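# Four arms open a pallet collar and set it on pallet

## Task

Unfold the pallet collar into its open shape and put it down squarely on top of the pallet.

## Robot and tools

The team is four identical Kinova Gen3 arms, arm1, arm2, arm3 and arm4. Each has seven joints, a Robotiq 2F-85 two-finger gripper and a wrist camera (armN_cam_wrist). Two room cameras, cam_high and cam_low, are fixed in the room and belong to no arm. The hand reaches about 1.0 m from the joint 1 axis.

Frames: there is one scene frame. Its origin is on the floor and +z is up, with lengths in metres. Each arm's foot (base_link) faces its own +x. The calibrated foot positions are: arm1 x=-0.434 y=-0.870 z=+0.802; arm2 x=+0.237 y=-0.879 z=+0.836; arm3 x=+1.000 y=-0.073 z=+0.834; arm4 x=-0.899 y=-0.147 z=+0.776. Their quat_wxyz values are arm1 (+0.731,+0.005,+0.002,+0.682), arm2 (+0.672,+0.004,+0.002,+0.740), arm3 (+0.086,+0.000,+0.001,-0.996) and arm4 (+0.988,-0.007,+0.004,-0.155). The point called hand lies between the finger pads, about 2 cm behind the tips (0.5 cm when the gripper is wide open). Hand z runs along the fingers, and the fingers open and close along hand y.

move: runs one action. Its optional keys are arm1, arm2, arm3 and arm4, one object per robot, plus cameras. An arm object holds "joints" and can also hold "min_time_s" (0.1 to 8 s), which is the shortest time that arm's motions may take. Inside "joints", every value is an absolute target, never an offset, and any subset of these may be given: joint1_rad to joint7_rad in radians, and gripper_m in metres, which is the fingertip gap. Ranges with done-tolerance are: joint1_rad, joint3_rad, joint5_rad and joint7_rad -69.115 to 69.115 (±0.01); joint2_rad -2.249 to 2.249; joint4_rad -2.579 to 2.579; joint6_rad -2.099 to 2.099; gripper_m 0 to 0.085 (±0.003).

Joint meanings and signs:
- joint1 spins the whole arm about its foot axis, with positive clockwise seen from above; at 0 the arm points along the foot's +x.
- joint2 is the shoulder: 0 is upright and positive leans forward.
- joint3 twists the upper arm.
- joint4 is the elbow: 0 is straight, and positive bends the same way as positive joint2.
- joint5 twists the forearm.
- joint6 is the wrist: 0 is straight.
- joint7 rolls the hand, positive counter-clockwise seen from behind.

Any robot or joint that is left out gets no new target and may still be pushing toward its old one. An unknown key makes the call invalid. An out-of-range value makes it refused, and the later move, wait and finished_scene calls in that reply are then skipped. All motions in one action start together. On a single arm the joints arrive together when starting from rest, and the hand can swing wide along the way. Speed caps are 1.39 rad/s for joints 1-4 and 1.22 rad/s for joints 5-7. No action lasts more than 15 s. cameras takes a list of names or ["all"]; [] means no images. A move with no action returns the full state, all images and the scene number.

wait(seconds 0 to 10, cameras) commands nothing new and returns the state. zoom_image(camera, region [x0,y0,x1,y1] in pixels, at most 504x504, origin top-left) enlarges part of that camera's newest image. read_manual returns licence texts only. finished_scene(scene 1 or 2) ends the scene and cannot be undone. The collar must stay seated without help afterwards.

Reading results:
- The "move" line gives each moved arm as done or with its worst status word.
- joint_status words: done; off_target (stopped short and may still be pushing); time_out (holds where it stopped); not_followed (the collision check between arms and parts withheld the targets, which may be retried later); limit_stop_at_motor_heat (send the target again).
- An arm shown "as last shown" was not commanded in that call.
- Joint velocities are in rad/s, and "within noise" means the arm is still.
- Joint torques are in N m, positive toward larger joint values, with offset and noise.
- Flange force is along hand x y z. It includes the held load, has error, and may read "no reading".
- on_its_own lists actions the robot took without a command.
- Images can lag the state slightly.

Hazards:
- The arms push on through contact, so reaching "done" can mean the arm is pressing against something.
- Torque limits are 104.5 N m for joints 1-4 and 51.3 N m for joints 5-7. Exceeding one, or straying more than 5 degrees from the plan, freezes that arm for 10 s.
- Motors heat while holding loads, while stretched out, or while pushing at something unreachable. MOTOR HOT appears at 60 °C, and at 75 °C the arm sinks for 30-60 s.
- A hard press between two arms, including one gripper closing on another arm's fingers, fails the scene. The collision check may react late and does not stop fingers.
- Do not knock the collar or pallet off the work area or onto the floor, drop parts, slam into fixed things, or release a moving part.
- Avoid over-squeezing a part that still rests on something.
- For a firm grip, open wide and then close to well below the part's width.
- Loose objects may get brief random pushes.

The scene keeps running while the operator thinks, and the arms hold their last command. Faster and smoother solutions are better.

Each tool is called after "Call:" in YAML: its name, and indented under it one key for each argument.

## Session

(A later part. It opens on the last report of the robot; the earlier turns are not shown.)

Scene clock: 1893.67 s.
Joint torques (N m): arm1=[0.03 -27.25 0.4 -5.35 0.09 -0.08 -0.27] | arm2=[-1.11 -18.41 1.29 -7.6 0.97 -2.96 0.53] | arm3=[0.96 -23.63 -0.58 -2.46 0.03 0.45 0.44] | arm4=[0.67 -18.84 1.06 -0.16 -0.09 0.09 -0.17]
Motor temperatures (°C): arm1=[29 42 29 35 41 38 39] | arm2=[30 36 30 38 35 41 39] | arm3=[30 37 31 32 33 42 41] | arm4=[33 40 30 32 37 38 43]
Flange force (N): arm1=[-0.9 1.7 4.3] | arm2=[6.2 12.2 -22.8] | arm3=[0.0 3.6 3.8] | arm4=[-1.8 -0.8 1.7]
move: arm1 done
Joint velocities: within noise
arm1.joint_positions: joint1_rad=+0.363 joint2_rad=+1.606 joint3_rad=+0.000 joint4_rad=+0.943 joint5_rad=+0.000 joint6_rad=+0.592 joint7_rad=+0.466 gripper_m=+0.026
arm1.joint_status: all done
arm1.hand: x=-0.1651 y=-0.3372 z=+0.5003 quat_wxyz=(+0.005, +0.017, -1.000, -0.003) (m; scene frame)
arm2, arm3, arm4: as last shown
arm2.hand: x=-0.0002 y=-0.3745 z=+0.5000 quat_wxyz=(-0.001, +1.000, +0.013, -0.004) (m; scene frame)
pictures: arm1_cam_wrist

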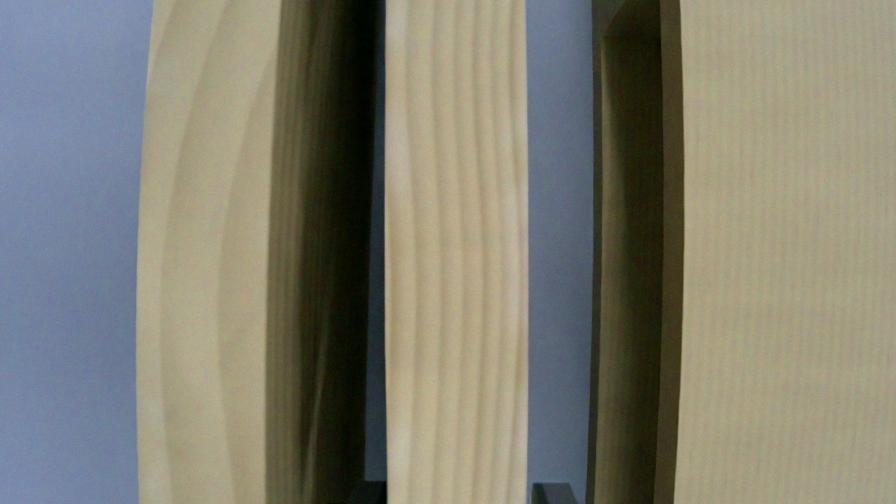

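Call:
move:
  arm1: {"joints": {"gripper_m": 0.01}}
  arm3: {"joints": {"joint1_rad": -0.4556, "joint2_rad": 1.2548, "joint4_rad": 1.5598, "joint6_rad": 0.3271, "joint7_rad": 0.97, "gripper_m": 0.085}, "min_time_s": 1.5}

Call:
move:
  arm3: {"joints": {"joint1_rad": -0.4561, "joint2_rad": 1.5898, "joint4_rad": 1.2932, "joint6_rad": 0.2586, "joint7_rad": 0.9695}, "min_time_s": 3}
  cameras: ["arm1_cam_wrist", "arm2_cam_wrist", "arm3_cam_wrist"]

Scene clock: 1929.47 s.
Joint torques (N m): arm1=[-0.35 -27.12 -1.01 -8.33 -1.03 -2.8 -0.81] | arm2=[-1.26 -18.58 1.11 -7.78 0.92 -3.04 0.48] | arm3=[0.98 -23.36 -0.56 -2.23 0.02 0.45 0.45] | arm4=[0.63 -18.79 1.12 -0.25 -0.11 0.15 -0.15]
Motor temperatures (°C): arm1=[29 41 29 35 41 38 39] | arm2=[30 36 30 38 35 41 39] | arm3=[30 38 30 32 33 42 41] | arm4=[33 40 30 32 37 38 43]
Flange force (N): arm1=[0.7 -4.4 -3.3] | arm2=[6.7 12.3 -22.9] | arm3=[0.0 3.6 3.8] | arm4=[-1.4 -0.5 1.6]
move: arm1 off_target; arm3 done
Joint velocities: within noise
arm1.joint_positions: joint1_rad=+0.363 joint2_rad=+1.606 joint3_rad=+0.000 joint4_rad=+0.943 joint5_rad=+0.000 joint6_rad=+0.592 joint7_rad=+0.466 gripper_m=+0.019
arm1.joint_status: gripper_m off_target (ended at +0.019, target +0.010)
arm1.hand: x=-0.1651 y=-0.3372 z=+0.5003 quat_wxyz=(+0.005, +0.017, -1.000, -0.003) (m; scene frame)
arm2, arm4: as last shown
arm3.joint_positions: joint1_rad=-0.456 joint2_rad=+1.255 joint3_rad=+0.000 joint4_rad=+1.560 joint5_rad=+0.000 joint6_rad=+0.327 joint7_rad=+0.970 gripper_m=+0.085
arm3.joint_status: all done
arm3.hand: x=+0.5800 y=-0.3468 z=+0.6401 quat_wxyz=(+0.001, -1.000, -0.013, +0.000) (m; scene frame)
pictures: none

Scene clock: 1932.77 s.
Joint torques (N m): arm1=[0.07 -28.33 -0.5 -6.3 -0.99 -0.71 -1.07] | arm2=[-1.51 -18.51 0.6 -6.94 0.69 -2.42 0.42] | arm3=[1 -23.74 -0.48 -1.66 0.04 0.45 0.45] | arm4=[0.67 -18.77 1.1 -0.16 -0.08 0.09 -0.18]
Motor temperatures (°C): arm1=[29 41 29 35 41 38 39] | arm2=[30 36 30 38 35 41 39] | arm3=[30 38 30 32 33 42 41] | arm4=[33 40 30 32 37 38 43]
Flange force (N): arm1=[-1.5 0.2 4.6] | arm2=[6.5 10.5 -20.9] | arm3=[0.3 3.4 4.2] | arm4=[-1.8 -0.8 1.5]
move: arm3 done
Joint velocities: within noise
arm1, arm2, arm4: as last shown
arm3.joint_positions: joint1_rad=-0.456 joint2_rad=+1.590 joint3_rad=+0.000 joint4_rad=+1.293 joint5_rad=+0.000 joint6_rad=+0.259 joint7_rad=+0.970 gripper_m=+0.085
arm3.joint_status: all done
arm3.hand: x=+0.5802 y=-0.3468 z=+0.4951 quat_wxyz=(+0.001, -1.000, -0.013, +0.000) (m; scene frame)
pictures: arm1_cam_wrist, arm2_cam_wrist, arm3_cam_wrist

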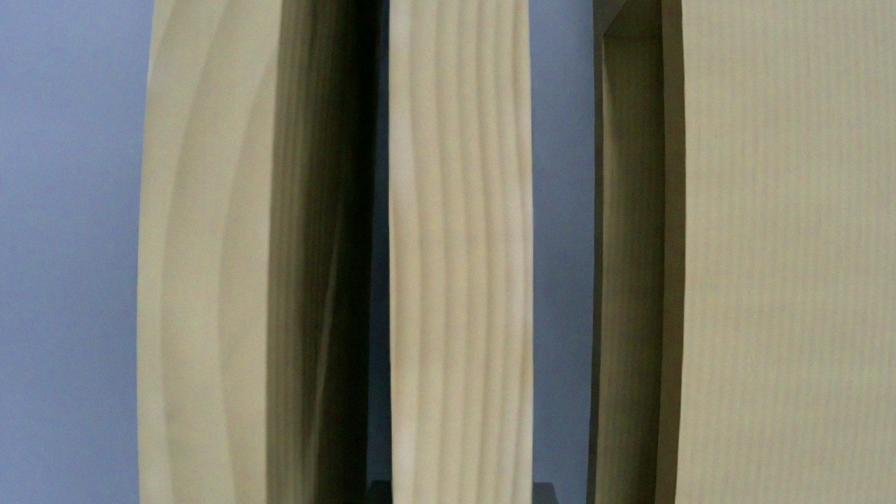

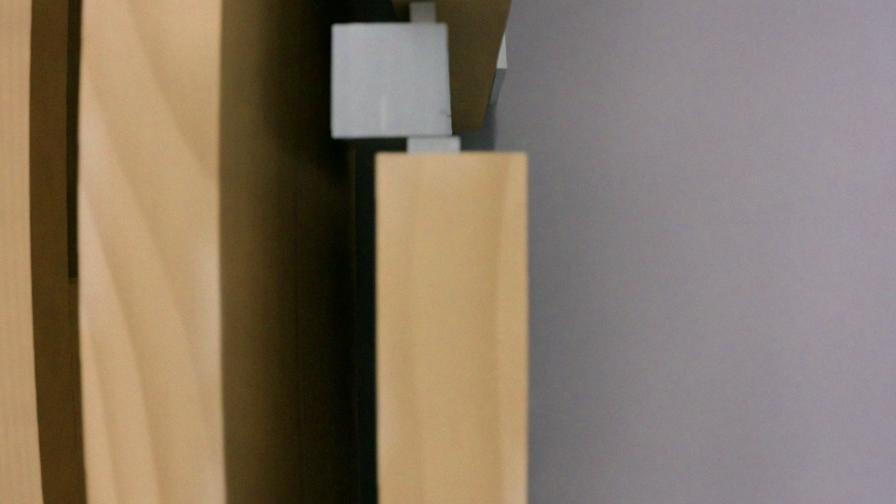

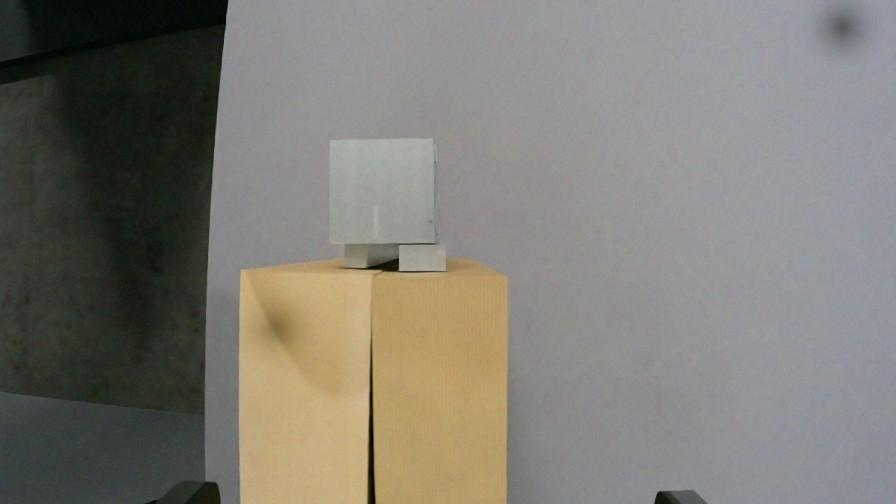

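Call:
move:
  arm2: {"joints": {"joint1_rad": -0.4002, "joint2_rad": 1.6211, "joint4_rad": 1.1406, "joint6_rad": 0.3799, "joint7_rad": 2.6402}, "min_time_s": 5}
  arm3: {"joints": {"joint1_rad": -0.4877, "joint2_rad": 1.5976, "joint4_rad": 1.2480, "joint6_rad": 0.2960, "joint7_rad": 0.92}, "min_time_s": 4.5}
  cameras: ["arm1_cam_wrist", "arm2_cam_wrist", "arm3_cam_wrist", "arm4_cam_wrist", "cam_low"]

Scene clock: 1968.60 s.
Joint torques (N m): arm1=[0.12 -28.49 -0.6 -7.6 -1.11 -1.28 -1.23] | arm2=[-2.71 -15.8 -2.63 0.84 -0.67 3.02 -0.11] | arm3=[-1.2 -24.88 -3.03 -2.47 -0.37 0.23 0.4] | arm4=[0.62 -18.84 1.08 -0.18 -0.08 0.11 -0.13]
Motor temperatures (°C): arm1=[29 42 29 35 41 38 39] | arm2=[30 35 30 38 35 41 39] | arm3=[30 37 30 32 33 42 41] | arm4=[33 40 30 32 37 38 43]
Flange force (N): arm1=[0.6 -4.0 1.7] | arm2=[4.1 -3.1 -8.0] | arm3=[-1.8 -0.4 5.0] | arm4=[-1.6 -0.7 1.7]
move: arm2 done; arm3 done
Joint velocities: within noise
arm1, arm4: as last shown
arm2.joint_positions: joint1_rad=-0.400 joint2_rad=+1.621 joint3_rad=+0.000 joint4_rad=+1.141 joint5_rad=+0.000 joint6_rad=+0.380 joint7_rad=+2.640 gripper_m=+0.019
arm2.joint_status: all done
arm2.hand: x=-0.0001 y=-0.3945 z=+0.5000 quat_wxyz=(-0.001, +1.000, -0.002, -0.004) (m; scene frame)
arm3.joint_positions: joint1_rad=-0.488 joint2_rad=+1.598 joint3_rad=+0.000 joint4_rad=+1.248 joint5_rad=+0.000 joint6_rad=+0.296 joint7_rad=+0.920 gripper_m=+0.085
arm3.joint_status: all done
arm3.hand: x=+0.5801 y=-0.3668 z=+0.4950 quat_wxyz=(+0.001, -1.000, -0.005, +0.000) (m; scene frame)
pictures: arm1_cam_wrist, arm2_cam_wrist, arm3_cam_wrist, arm4_cam_wrist, cam_low

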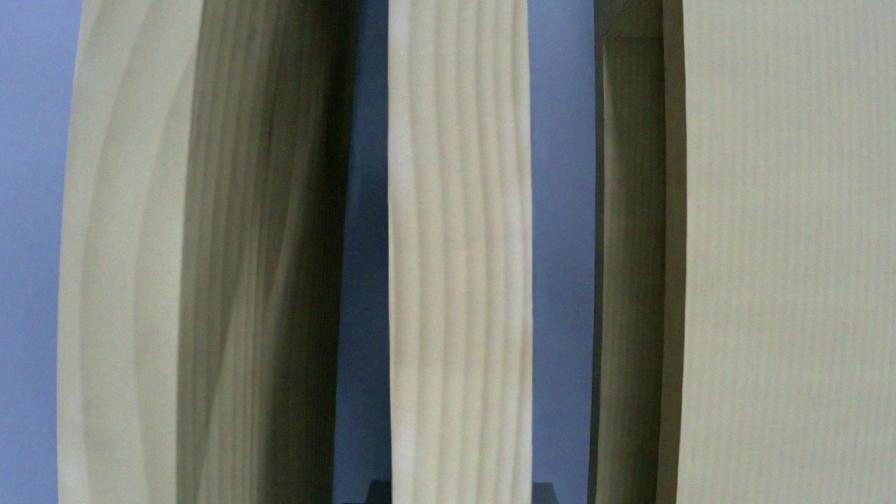

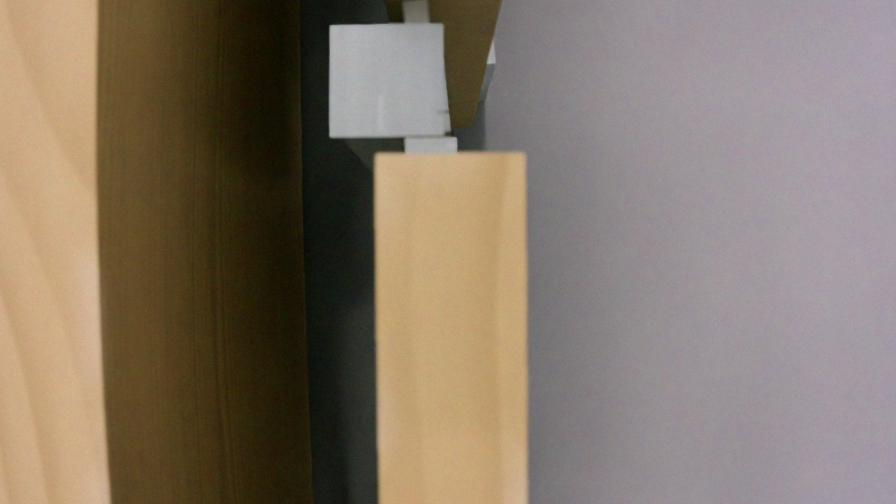

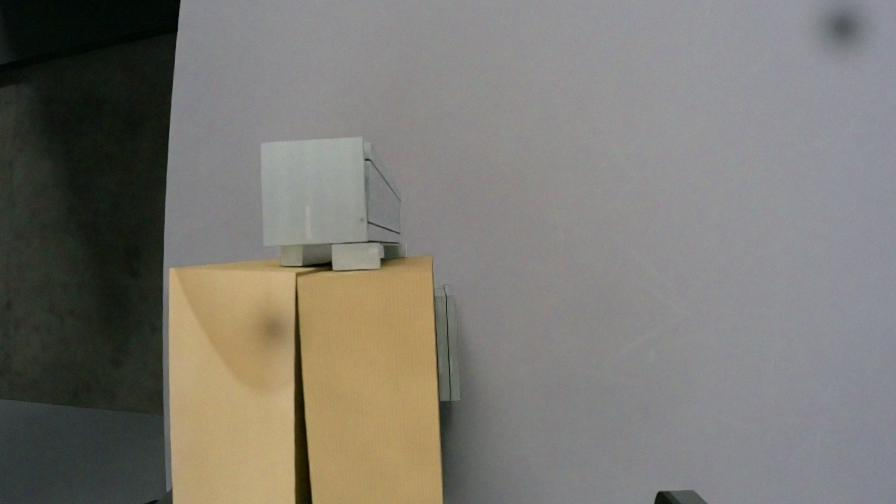

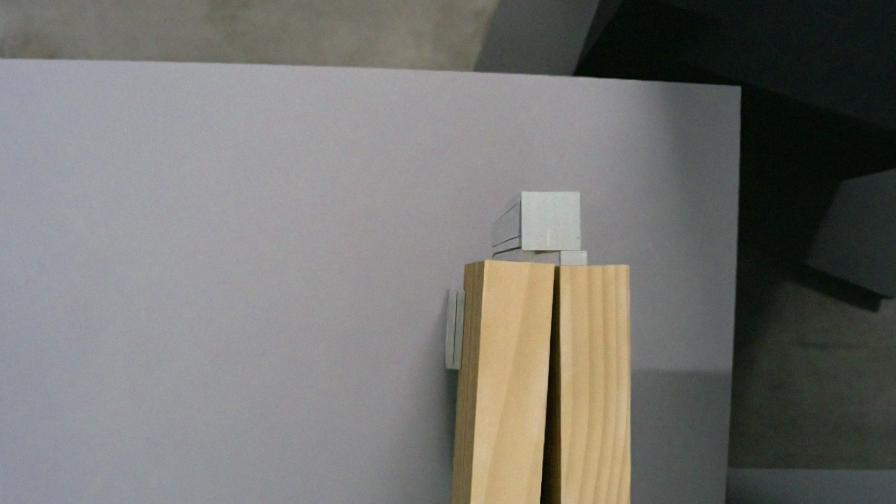

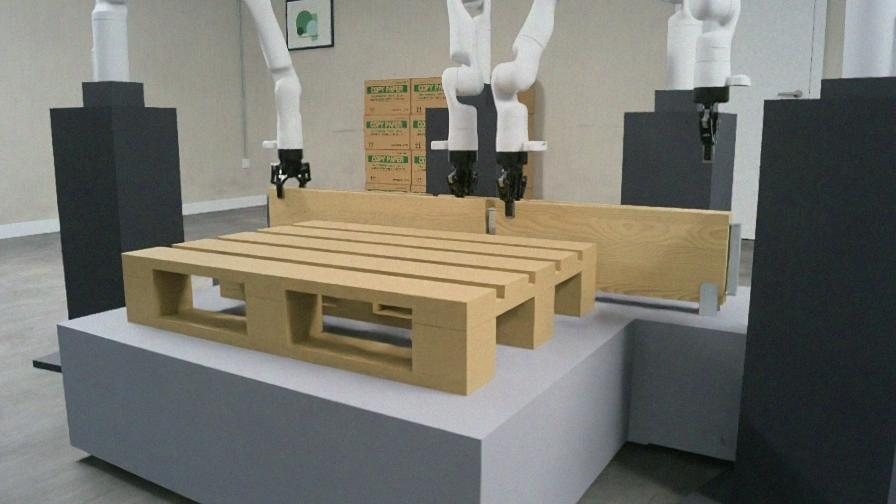

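Call:
move:
  arm2: {"joints":{"joint1_rad":-0.4189,"joint2_rad":1.6048,"joint4_rad":1.2201,"joint6_rad":0.3168,"joint7_rad":2.5925},"min_time_s":3}
  arm3: {"joints":{"joint1_rad":-0.521,"joint2_rad":1.6077,"joint4_rad":1.1942,"joint6_rad":0.3397,"joint7_rad":0.8867},"min_time_s":3}
  cameras: ["arm1_cam_wrist","arm2_cam_wrist","arm3_cam_wrist","arm4_cam_wrist","cam_low"]

Scene clock: 2071.07 s.
Joint torques (N m): arm1=[0.15 -28.64 -0.39 -7.81 -1.03 -1.37 -1.21] | arm2=[-1.83 -15.98 -1.63 1.32 -0.24 3.12 0.09] | arm3=[-2.16 -25.75 -3.94 -4.14 -0.52 -0.56 0.46] | arm4=[0.62 -18.7 1.08 -0.18 -0.04 0.18 -0.16]
Motor temperatures (°C): arm1=[29 43 29 35 41 38 39] | arm2=[30 35 30 38 35 41 39] | arm3=[30 36 31 32 33 42 41] | arm4=[33 41 30 32 37 38 43]
Flange force (N): arm1=[0.9 -4.5 1.5] | arm2=[2.1 -2.8 -6.4] | arm3=[-1.2 -2.9 3.0] | arm4=[-1.5 -0.6 1.5]
move: arm2 done; arm3 done
Joint velocities: within noise
arm1, arm4: as last shown
arm2.joint_positions: joint1_rad=-0.419 joint2_rad=+1.605 joint3_rad=+0.000 joint4_rad=+1.220 joint5_rad=+0.000 joint6_rad=+0.317 joint7_rad=+2.593 gripper_m=+0.019
arm2.joint_status: all done
arm2.hand: x=-0.0001 y=-0.4150 z=+0.5000 quat_wxyz=(-0.001, +1.000, -0.017, -0.004) (m; scene frame)
arm3.joint_positions: joint1_rad=-0.521 joint2_rad=+1.608 joint3_rad=+0.000 joint4_rad=+1.194 joint5_rad=+0.000 joint6_rad=+0.340 joint7_rad=+0.887 gripper_m=+0.085
arm3.joint_status: all done
arm3.hand: x=+0.5802 y=-0.3889 z=+0.4950 quat_wxyz=(+0.001, -1.000, -0.004, +0.000) (m; scene frame)
pictures: arm1_cam_wrist, arm2_cam_wrist, arm3_cam_wrist, arm4_cam_wrist, cam_low

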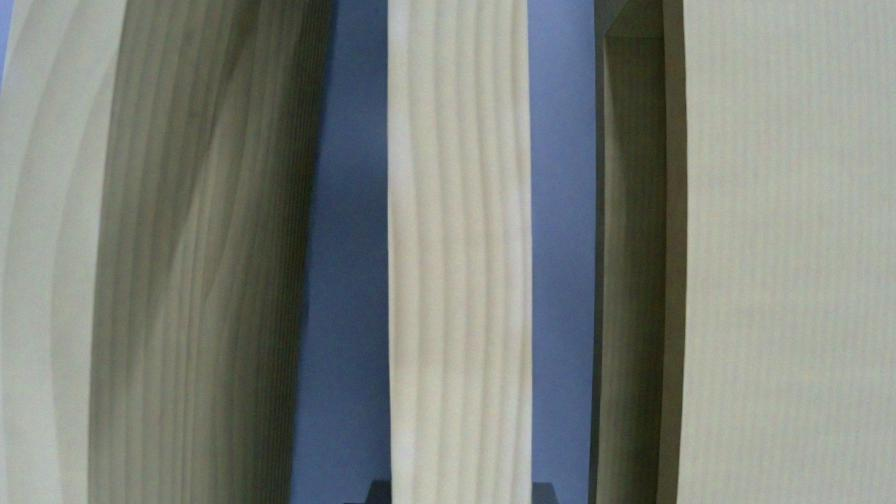

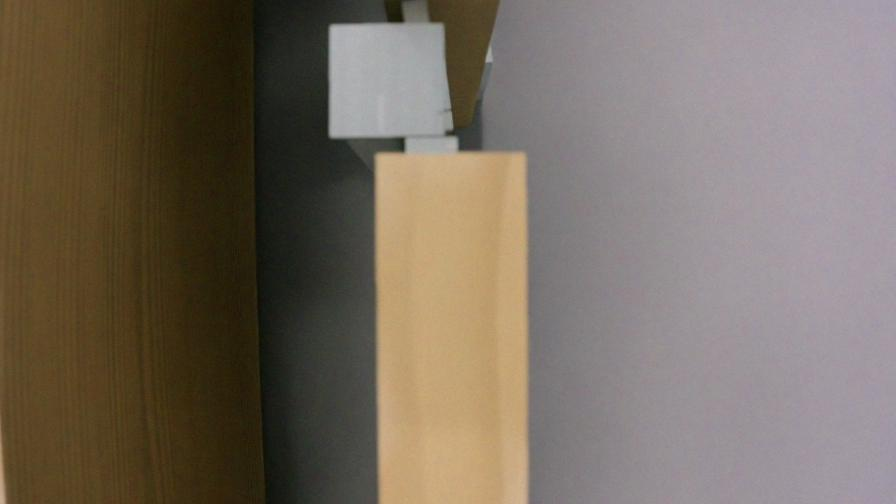

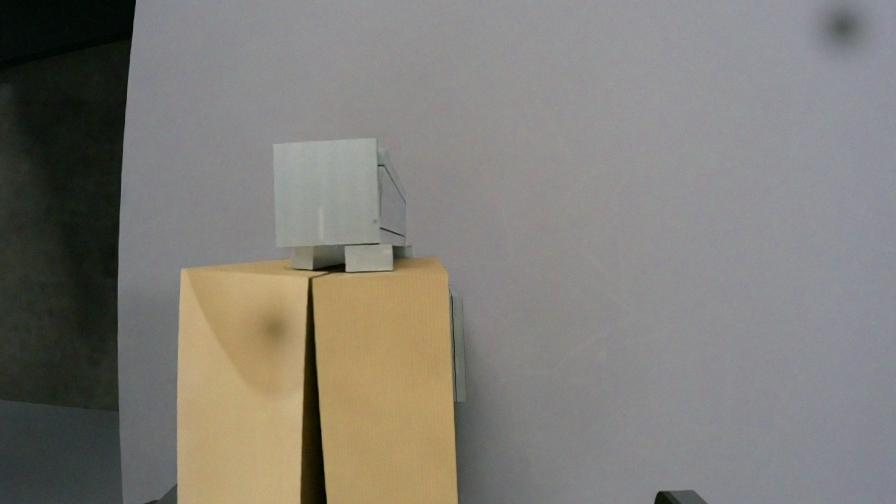

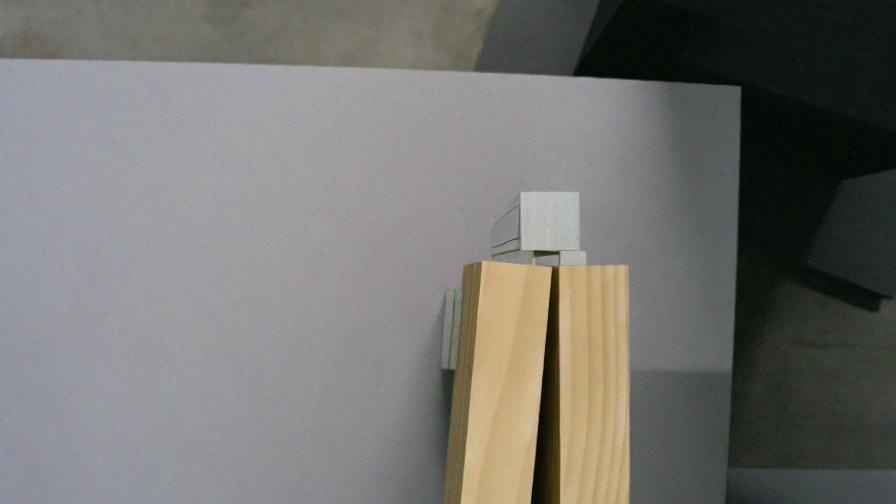

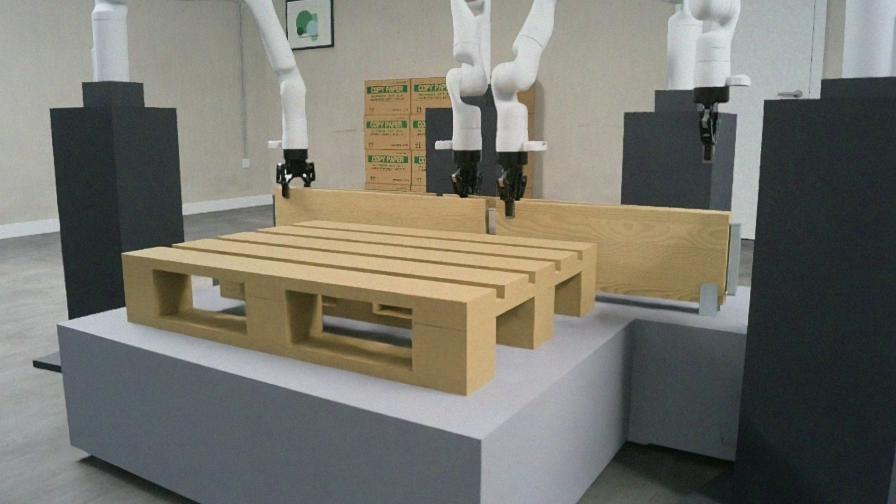

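Call:
move:
  arm2: {"joints":{"joint1_rad":-0.4453,"joint2_rad":1.5884,"joint4_rad":1.3148,"joint6_rad":0.2384,"joint7_rad":2.5261},"min_time_s":3.5}
  arm3: {"joints":{"joint1_rad":-0.5601,"joint2_rad":1.6237,"joint4_rad":1.1189,"joint6_rad":0.399,"joint7_rad":0.8276},"min_time_s":3.5}
  cameras: ["arm1_cam_wrist","arm2_cam_wrist","arm3_cam_wrist","arm4_cam_wrist"]

Scene clock: 2126.20 s.
Joint torques (N m): arm1=[-4.82 -30.1 -5.15 -4.54 -2.52 1.51 -1.31] | arm2=[1.82 -17.88 2.49 3.31 0.33 4.15 0.09] | arm3=[-2.59 -25.41 -4.38 -3.49 -0.81 0.06 0.35] | arm4=[0.63 -18.83 1.08 -0.2 -0.07 0.12 -0.18]
Motor temperatures (°C): arm1=[29 44 29 35 41 38 39] | arm2=[30 35 30 38 35 41 39] | arm3=[30 36 31 32 33 42 41] | arm4=[33 41 30 32 37 38 43]
Flange force (N): arm1=[-11.2 -0.2 13.1] | arm2=[-6.0 -1.8 2.8] | arm3=[-3.7 -1.9 3.9] | arm4=[-1.5 -0.7 1.7]
move: arm2 done; arm3 done
Joint velocities: within noise
arm1, arm4: as last shown
arm2.joint_positions: joint1_rad=-0.445 joint2_rad=+1.588 joint3_rad=+0.000 joint4_rad=+1.315 joint5_rad=+0.000 joint6_rad=+0.238 joint7_rad=+2.526 gripper_m=+0.019
arm2.joint_status: all done
arm2.hand: x=-0.0001 y=-0.4415 z=+0.5000 quat_wxyz=(-0.001, +0.999, -0.037, -0.004) (m; scene frame)
arm3.joint_positions: joint1_rad=-0.560 joint2_rad=+1.624 joint3_rad=+0.000 joint4_rad=+1.119 joint5_rad=+0.000 joint6_rad=+0.399 joint7_rad=+0.828 gripper_m=+0.085
arm3.joint_status: all done
arm3.hand: x=+0.5802 y=-0.4165 z=+0.4950 quat_wxyz=(+0.001, -1.000, +0.006, +0.000) (m; scene frame)
pictures: arm1_cam_wrist, arm2_cam_wrist, arm3_cam_wrist, arm4_cam_wrist

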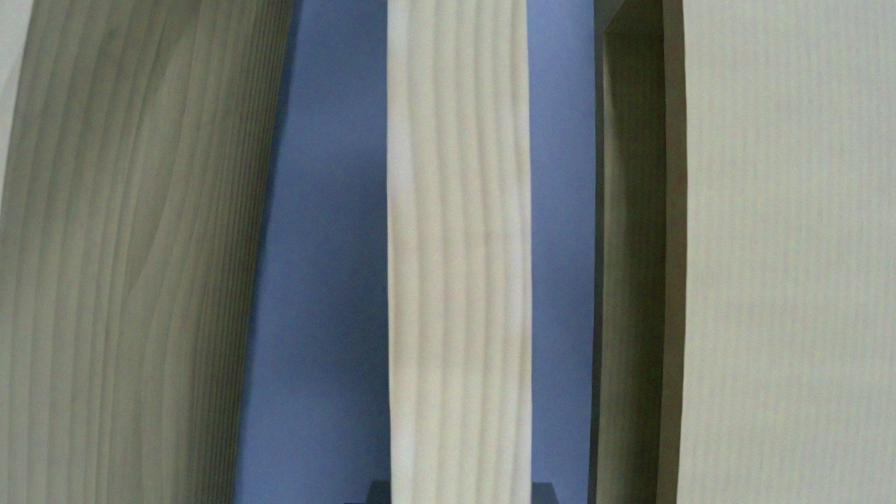

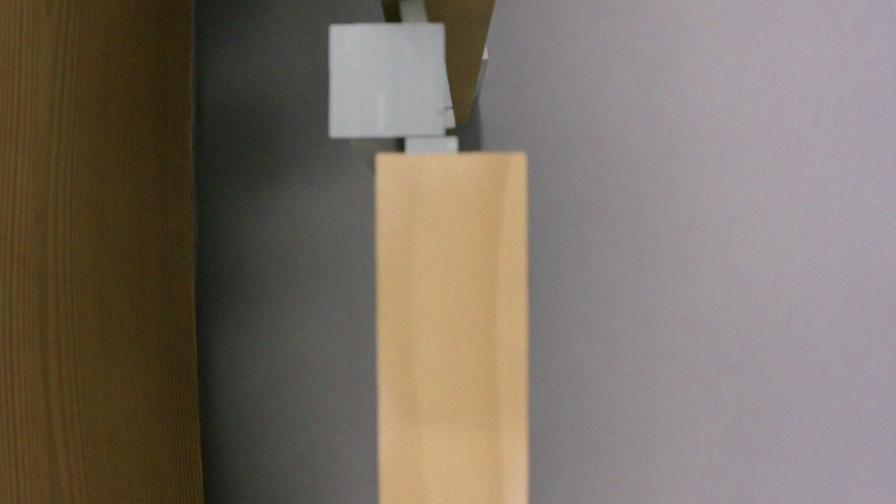

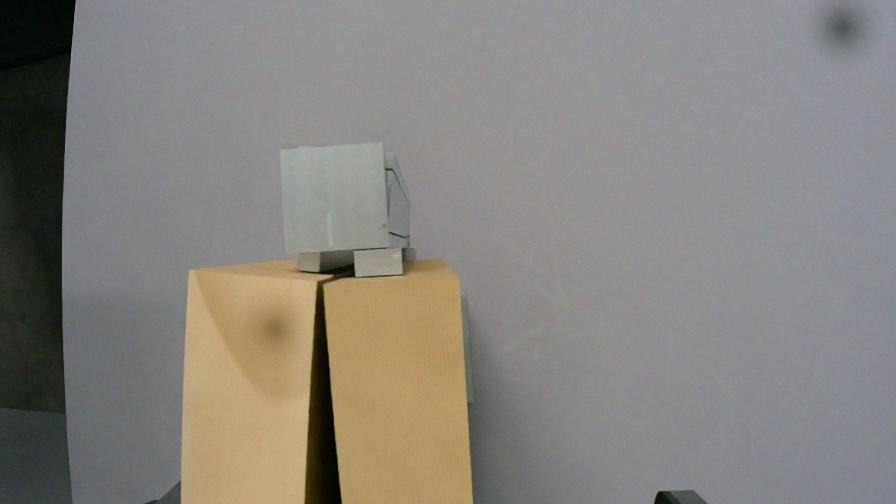

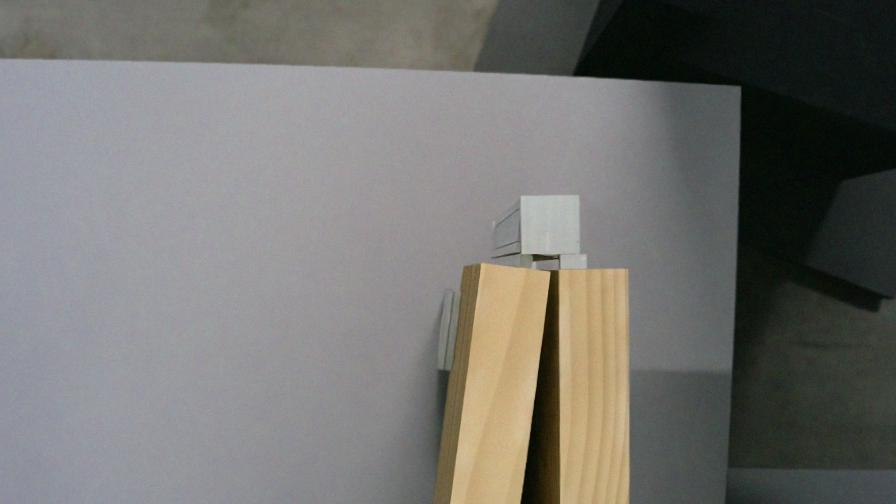

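Call:
move:
  arm1: {"joints":{"gripper_m":0.032},"min_time_s":1}
  arm4: {"joints":{"joint1_rad":-0.1446,"joint2_rad":0.8231,"joint4_rad":2.3839,"joint6_rad":-0.0655,"joint7_rad":1.7695,"gripper_m":0.045},"min_time_s":3}
  cameras: ["arm1_cam_wrist"]

Call:
move:
  arm1: {"joints":{"joint1_rad":0.3599,"joint2_rad":1.2565,"joint4_rad":1.2123,"joint6_rad":0.6728,"joint7_rad":0.4623},"min_time_s":3}
  cameras: ["arm1_cam_wrist"]

Call:
move:
  arm1: {"joints":{"joint1_rad":-0.2245,"joint2_rad":1.2191,"joint4_rad":1.661,"joint6_rad":0.2615,"joint7_rad":-0.2371},"min_time_s":3}
  cameras: ["arm1_cam_wrist","arm2_cam_wrist","arm3_cam_wrist"]

Scene clock: 2221.30 s.
Joint torques (N m): arm1=[0.03 -27.2 0.44 -5.35 0.09 -0.07 -0.24] | arm2=[0.67 -18.93 1.44 0.81 0.23 2.67 0.06] | arm3=[0.88 -25.16 -0.6 -2.98 0.01 0.35 0.46] | arm4=[0.58 -14.65 1 1.28 -0.09 0.11 -0.15]
Motor temperatures (°C): arm1=[29 44 30 35 41 38 39] | arm2=[30 36 30 38 35 41 39] | arm3=[30 36 31 32 33 42 41] | arm4=[33 41 30 32 37 38 43]
Flange force (N): arm1=[-0.8 1.6 4.2] | arm2=[-1.8 0.4 -0.7] | arm3=[-0.1 3.6 4.6] | arm4=[-1.7 0.4 1.9]
move: arm1 done; arm4 done
Joint velocities: within noise
arm1.joint_positions: joint1_rad=+0.363 joint2_rad=+1.606 joint3_rad=+0.000 joint4_rad=+0.943 joint5_rad=+0.000 joint6_rad=+0.592 joint7_rad=+0.466 gripper_m=+0.032
arm1.joint_status: all done
arm1.hand: x=-0.1651 y=-0.3372 z=+0.5003 quat_wxyz=(+0.005, +0.017, -1.000, -0.003) (m; scene frame)
arm2, arm3: as last shown
arm4.joint_positions: joint1_rad=-0.145 joint2_rad=+0.823 joint3_rad=+0.000 joint4_rad=+2.384 joint5_rad=+0.000 joint6_rad=-0.065 joint7_rad=+1.769 gripper_m=+0.045
arm4.joint_status: all done
arm4.hand: x=-0.6199 y=-0.2197 z=+0.7199 quat_wxyz=(+0.005, +0.016, -1.000, +0.006) (m; scene frame)
pictures: arm1_cam_wrist

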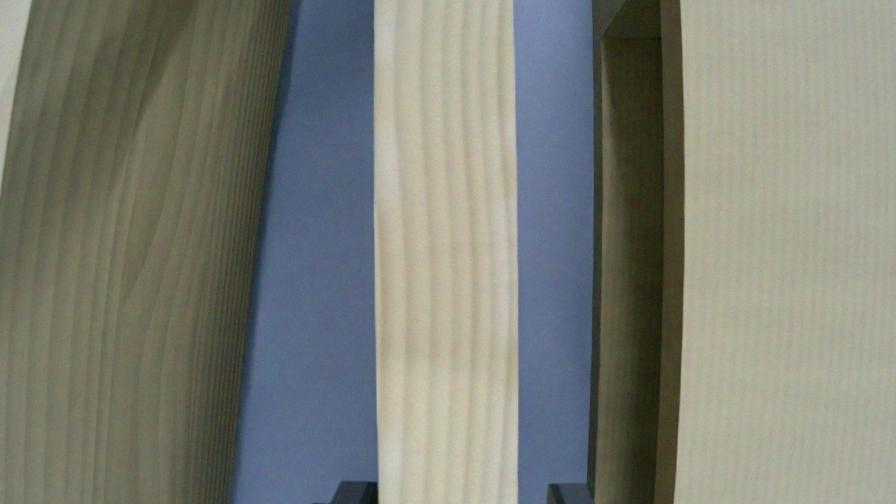

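Scene clock: 2224.60 s.
Joint torques (N m): arm1=[0.02 -26.8 0.42 -5.96 0.11 -0.07 -0.24] | arm2=[0.69 -18.85 1.48 0.88 0.29 2.69 0.12] | arm3=[0.87 -25.22 -0.61 -3.03 0.02 0.32 0.48] | arm4=[0.54 -14.69 0.97 1.28 -0.07 0.16 -0.14]
Motor temperatures (°C): arm1=[29 44 30 35 41 38 39] | arm2=[30 36 30 38 35 41 39] | arm3=[30 36 31 32 33 42 41] | arm4=[33 41 30 32 37 38 43]
Flange force (N): arm1=[-0.8 1.5 3.7] | arm2=[-2.0 0.3 -0.7] | arm3=[0.0 3.6 4.6] | arm4=[-1.5 0.4 2.2]
move: arm1 done
Joint velocities: within noise
arm1.joint_positions: joint1_rad=+0.360 joint2_rad=+1.257 joint3_rad=+0.000 joint4_rad=+1.212 joint5_rad=+0.000 joint6_rad=+0.673 joint7_rad=+0.462 gripper_m=+0.032
arm1.joint_status: all done
arm1.hand: x=-0.1653 y=-0.3372 z=+0.6603 quat_wxyz=(+0.005, +0.017, -1.000, -0.003) (m; scene frame)
arm2, arm3, arm4: as last shown
arm3.hand: x=+0.5802 y=-0.4164 z=+0.4950 quat_wxyz=(+0.001, -1.000, +0.006, +0.000) (m; scene frame)
pictures: arm1_cam_wrist

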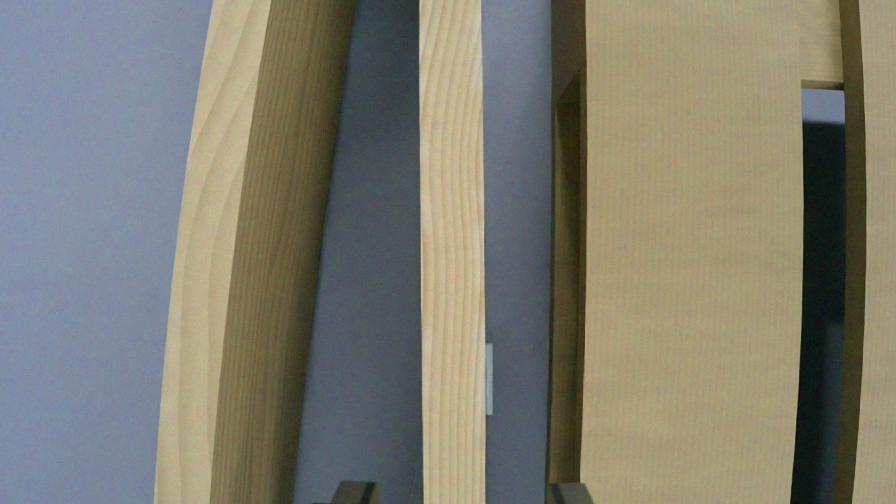

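Scene clock: 2227.90 s.
Joint torques (N m): arm1=[0.13 -23.25 0.44 -2.68 0.09 -0.09 -0.26] | arm2=[0.67 -18.91 1.54 0.83 0.26 2.69 0.12] | arm3=[0.9 -25.23 -0.63 -3.04 0.03 0.32 0.46] | arm4=[0.57 -14.74 0.92 1.27 -0.09 0.16 -0.15]
Motor temperatures (°C): arm1=[29 44 30 35 41 38 39] | arm2=[30 36 30 38 35 41 39] | arm3=[30 36 31 32 33 42 41] | arm4=[33 41 30 32 37 38 43]
Flange force (N): arm1=[0.4 0.3 4.2] | arm2=[-1.9 0.4 -0.7] | arm3=[0.0 3.6 4.6] | arm4=[-1.5 0.4 2.3]
move: arm1 done
Joint velocities: within noise
arm1.joint_positions: joint1_rad=-0.224 joint2_rad=+1.219 joint3_rad=+0.000 joint4_rad=+1.661 joint5_rad=+0.000 joint6_rad=+0.261 joint7_rad=-0.237 gripper_m=+0.032
arm1.joint_status: all done
arm1.hand: x=-0.4854 y=-0.3943 z=+0.6201 quat_wxyz=(+0.005, -0.041, -0.999, -0.003) (m; scene frame)
arm2, arm3, arm4: as last shown
pictures: arm1_cam_wrist, arm2_cam_wrist, arm3_cam_wrist

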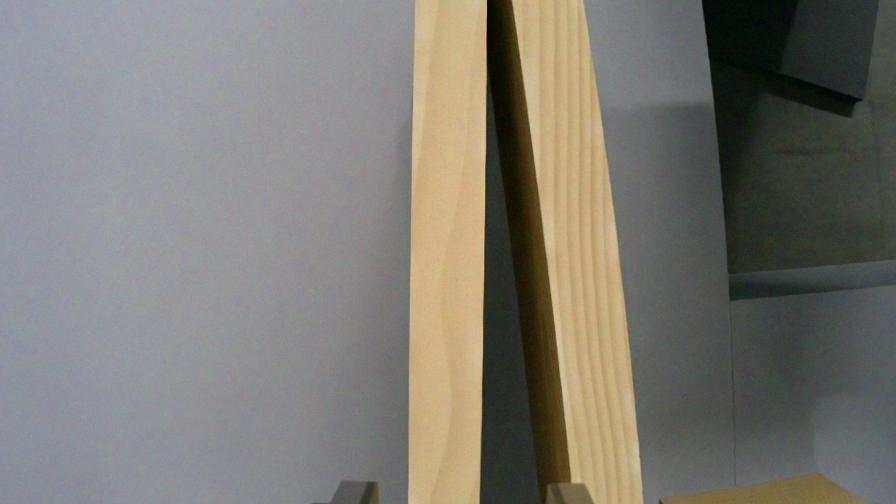

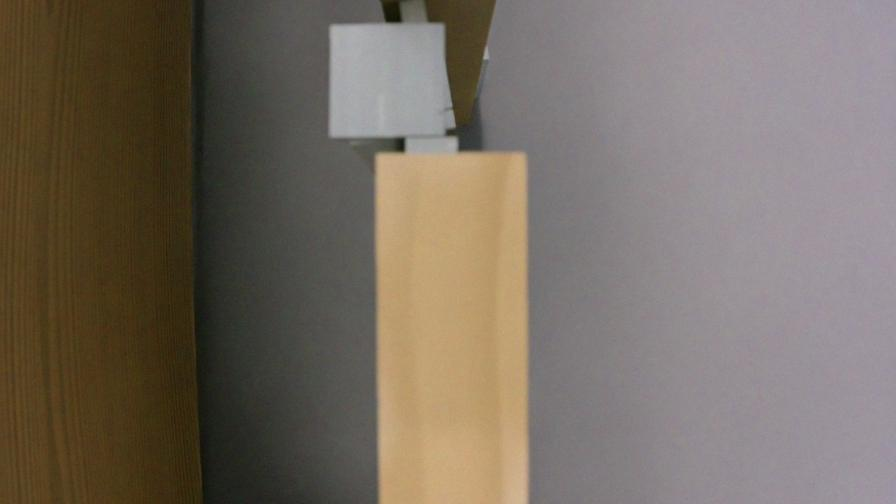

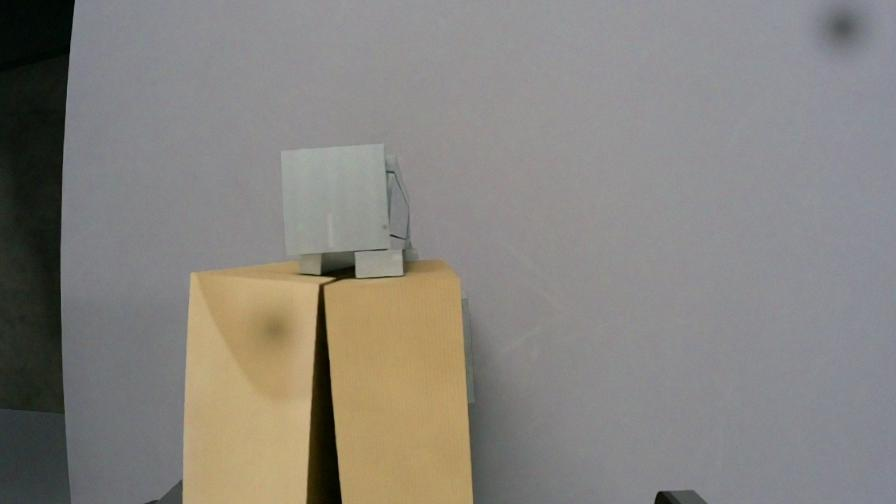

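Call:
move:
  arm1: {"joints":{"joint1_rad":-0.2246,"joint2_rad":1.379,"joint4_rad":1.5762,"joint6_rad":0.1864,"joint7_rad":-0.2472},"min_time_s":2}
  cameras: ["arm1_cam_wrist"]

Scene clock: 2262.23 s.
Joint torques (N m): arm1=[0.12 -23.52 0.49 -1.94 0.12 -0.14 -0.26] | arm2=[0.73 -18.86 1.52 0.89 0.31 2.67 0.12] | arm3=[0.85 -25.24 -0.64 -3.08 0.03 0.31 0.46] | arm4=[0.5 -14.8 0.97 1.26 -0.06 0.16 -0.14]
Motor temperatures (°C): arm1=[29 43 30 34 41 38 39] | arm2=[30 36 30 38 35 41 39] | arm3=[30 36 30 32 33 42 41] | arm4=[33 40 30 32 37 38 43]
Flange force (N): arm1=[0.4 0.4 4.4] | arm2=[-2.1 0.3 -0.6] | arm3=[0.1 3.4 4.5] | arm4=[-1.4 0.3 2.5]
move: arm1 done
Joint velocities: within noise
arm1.joint_positions: joint1_rad=-0.225 joint2_rad=+1.379 joint3_rad=+0.000 joint4_rad=+1.576 joint5_rad=+0.000 joint6_rad=+0.186 joint7_rad=-0.247 gripper_m=+0.032
arm1.joint_status: all done
arm1.hand: x=-0.4853 y=-0.3988 z=+0.5501 quat_wxyz=(+0.005, -0.046, -0.999, -0.003) (m; scene frame)
arm2, arm3, arm4: as last shown
arm3.hand: x=+0.5802 y=-0.4165 z=+0.4950 quat_wxyz=(+0.001, -1.000, +0.006, +0.000) (m; scene frame)
pictures: arm1_cam_wrist

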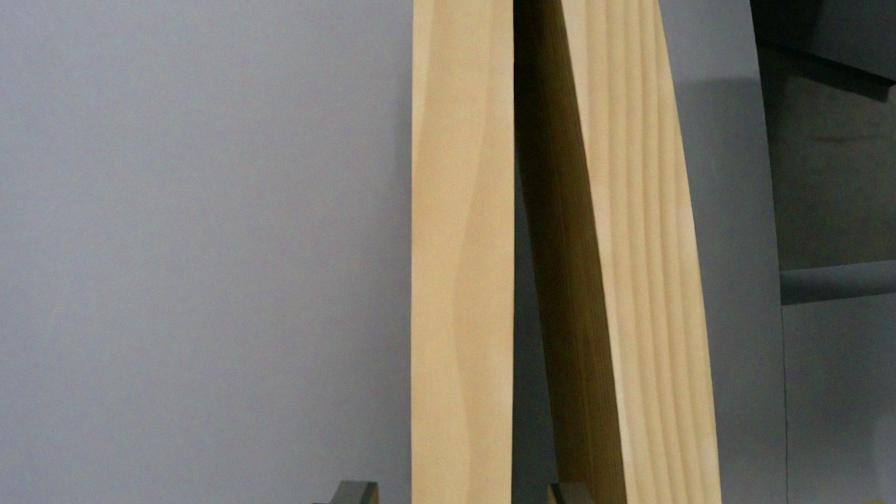

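Call:
move:
  arm1: {"joints":{"joint1_rad":-0.2236,"joint2_rad":1.4984,"joint4_rad":1.4789,"joint6_rad":0.1643,"joint7_rad":-0.2462},"min_time_s":2.5}
  cameras: ["arm1_cam_wrist","arm4_cam_wrist"]

Scene clock: 2269.90 s.
Joint torques (N m): arm1=[0.06 -23.63 0.43 -1.81 0.15 -0.1 -0.29] | arm2=[0.67 -18.85 1.51 0.88 0.28 2.68 0.12] | arm3=[0.9 -25.24 -0.59 -3.03 0.02 0.33 0.47] | arm4=[0.44 -14.78 1.05 1.25 -0.13 0.14 -0.15]
Motor temperatures (°C): arm1=[29 43 30 34 41 38 39] | arm2=[30 36 30 38 35 41 39] | arm3=[30 36 30 32 33 42 41] | arm4=[33 40 30 32 37 38 43]
Flange force (N): arm1=[0.2 0.0 4.2] | arm2=[-2.0 0.3 -0.7] | arm3=[0.0 3.6 4.6] | arm4=[-1.4 0.0 2.4]
move: arm1 done
Joint velocities: within noise
arm1.joint_positions: joint1_rad=-0.224 joint2_rad=+1.498 joint3_rad=+0.000 joint4_rad=+1.479 joint5_rad=+0.000 joint6_rad=+0.164 joint7_rad=-0.246 gripper_m=+0.032
arm1.joint_status: all done
arm1.hand: x=-0.4853 y=-0.3987 z=+0.4991 quat_wxyz=(+0.005, -0.046, -0.999, -0.003) (m; scene frame)
arm2, arm3, arm4: as last shown
pictures: arm1_cam_wrist, arm4_cam_wrist

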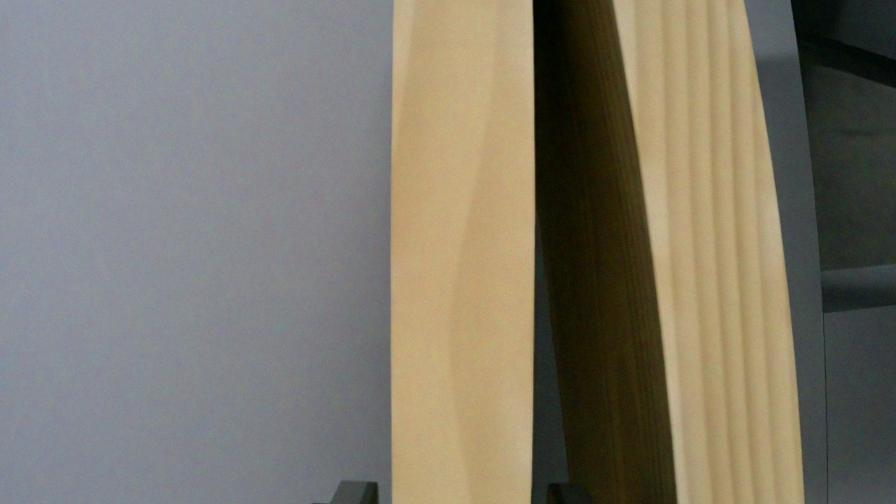

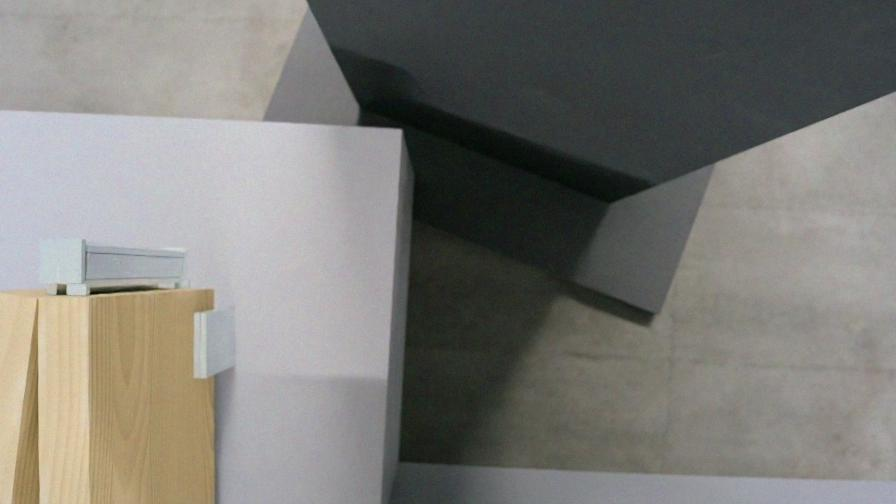

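Call:
move:
  arm1: {"joints":{"gripper_m":0.01},"min_time_s":1}
  arm4: {"joints":{"joint1_rad":-0.0436,"joint2_rad":1.3659,"joint4_rad":0.9423,"joint6_rad":0.8334,"joint7_rad":1.8685,"gripper_m":0.045},"min_time_s":4}
  cameras: ["arm1_cam_wrist","arm4_cam_wrist"]

Scene clock: 2295.30 s.
Joint torques (N m): arm1=[0.71 -20.8 1.26 -5.02 0 -2.64 -0.49] | arm2=[0.56 -18.9 1.4 0.52 0.31 2.54 0.15] | arm3=[0.86 -25.18 -0.64 -3.02 0 0.35 0.46] | arm4=[0.77 -26.48 1.15 -5.86 -0.04 0.11 -0.15]
Motor temperatures (°C): arm1=[29 42 30 34 41 38 39] | arm2=[30 36 30 38 35 41 39] | arm3=[30 36 30 32 33 42 41] | arm4=[33 40 30 32 37 38 43]
Flange force (N): arm1=[0.2 -4.6 -9.9] | arm2=[-1.4 0.9 -1.4] | arm3=[0.0 3.5 4.5] | arm4=[-4.1 -1.2 1.1]
move: arm1 off_target; arm4 done
Joint velocities: within noise
arm1.joint_positions: joint1_rad=-0.224 joint2_rad=+1.498 joint3_rad=+0.000 joint4_rad=+1.479 joint5_rad=+0.000 joint6_rad=+0.164 joint7_rad=-0.246 gripper_m=+0.019
arm1.joint_status: gripper_m off_target (ended at +0.019, target +0.010)
arm1.hand: x=-0.4853 y=-0.3987 z=+0.4991 quat_wxyz=(+0.005, -0.046, -0.999, -0.003) (m; scene frame)
arm2, arm3: as last shown
arm4.joint_positions: joint1_rad=-0.044 joint2_rad=+1.366 joint3_rad=+0.000 joint4_rad=+0.942 joint5_rad=+0.000 joint6_rad=+0.833 joint7_rad=+1.868 gripper_m=+0.045
arm4.joint_status: all done
arm4.hand: x=-0.2857 y=-0.3433 z=+0.6199 quat_wxyz=(+0.005, +0.015, -1.000, +0.006) (m; scene frame)
pictures: arm1_cam_wrist, arm4_cam_wrist

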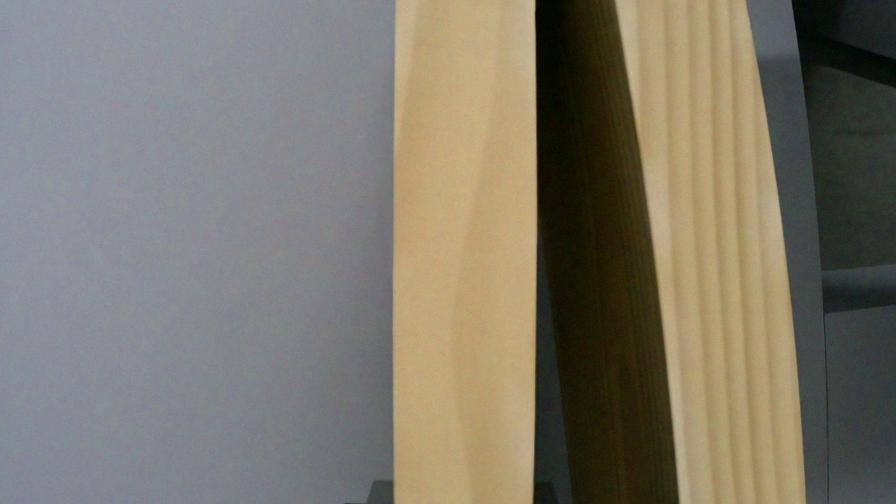

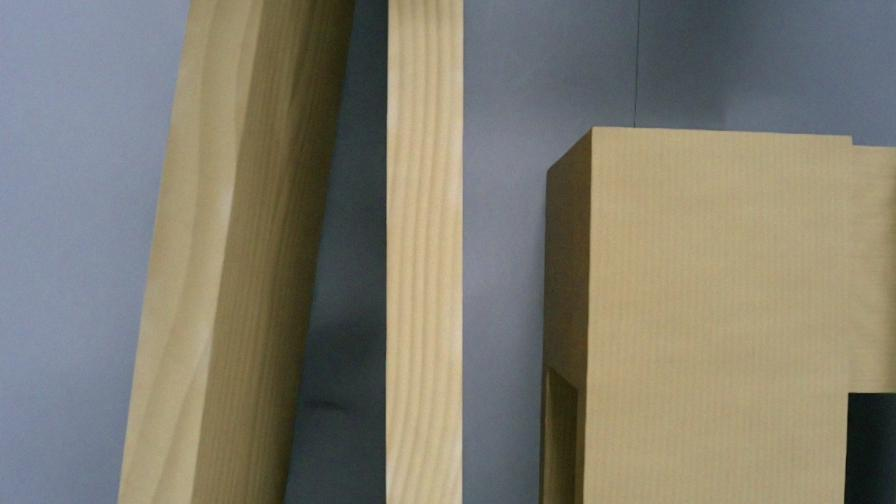

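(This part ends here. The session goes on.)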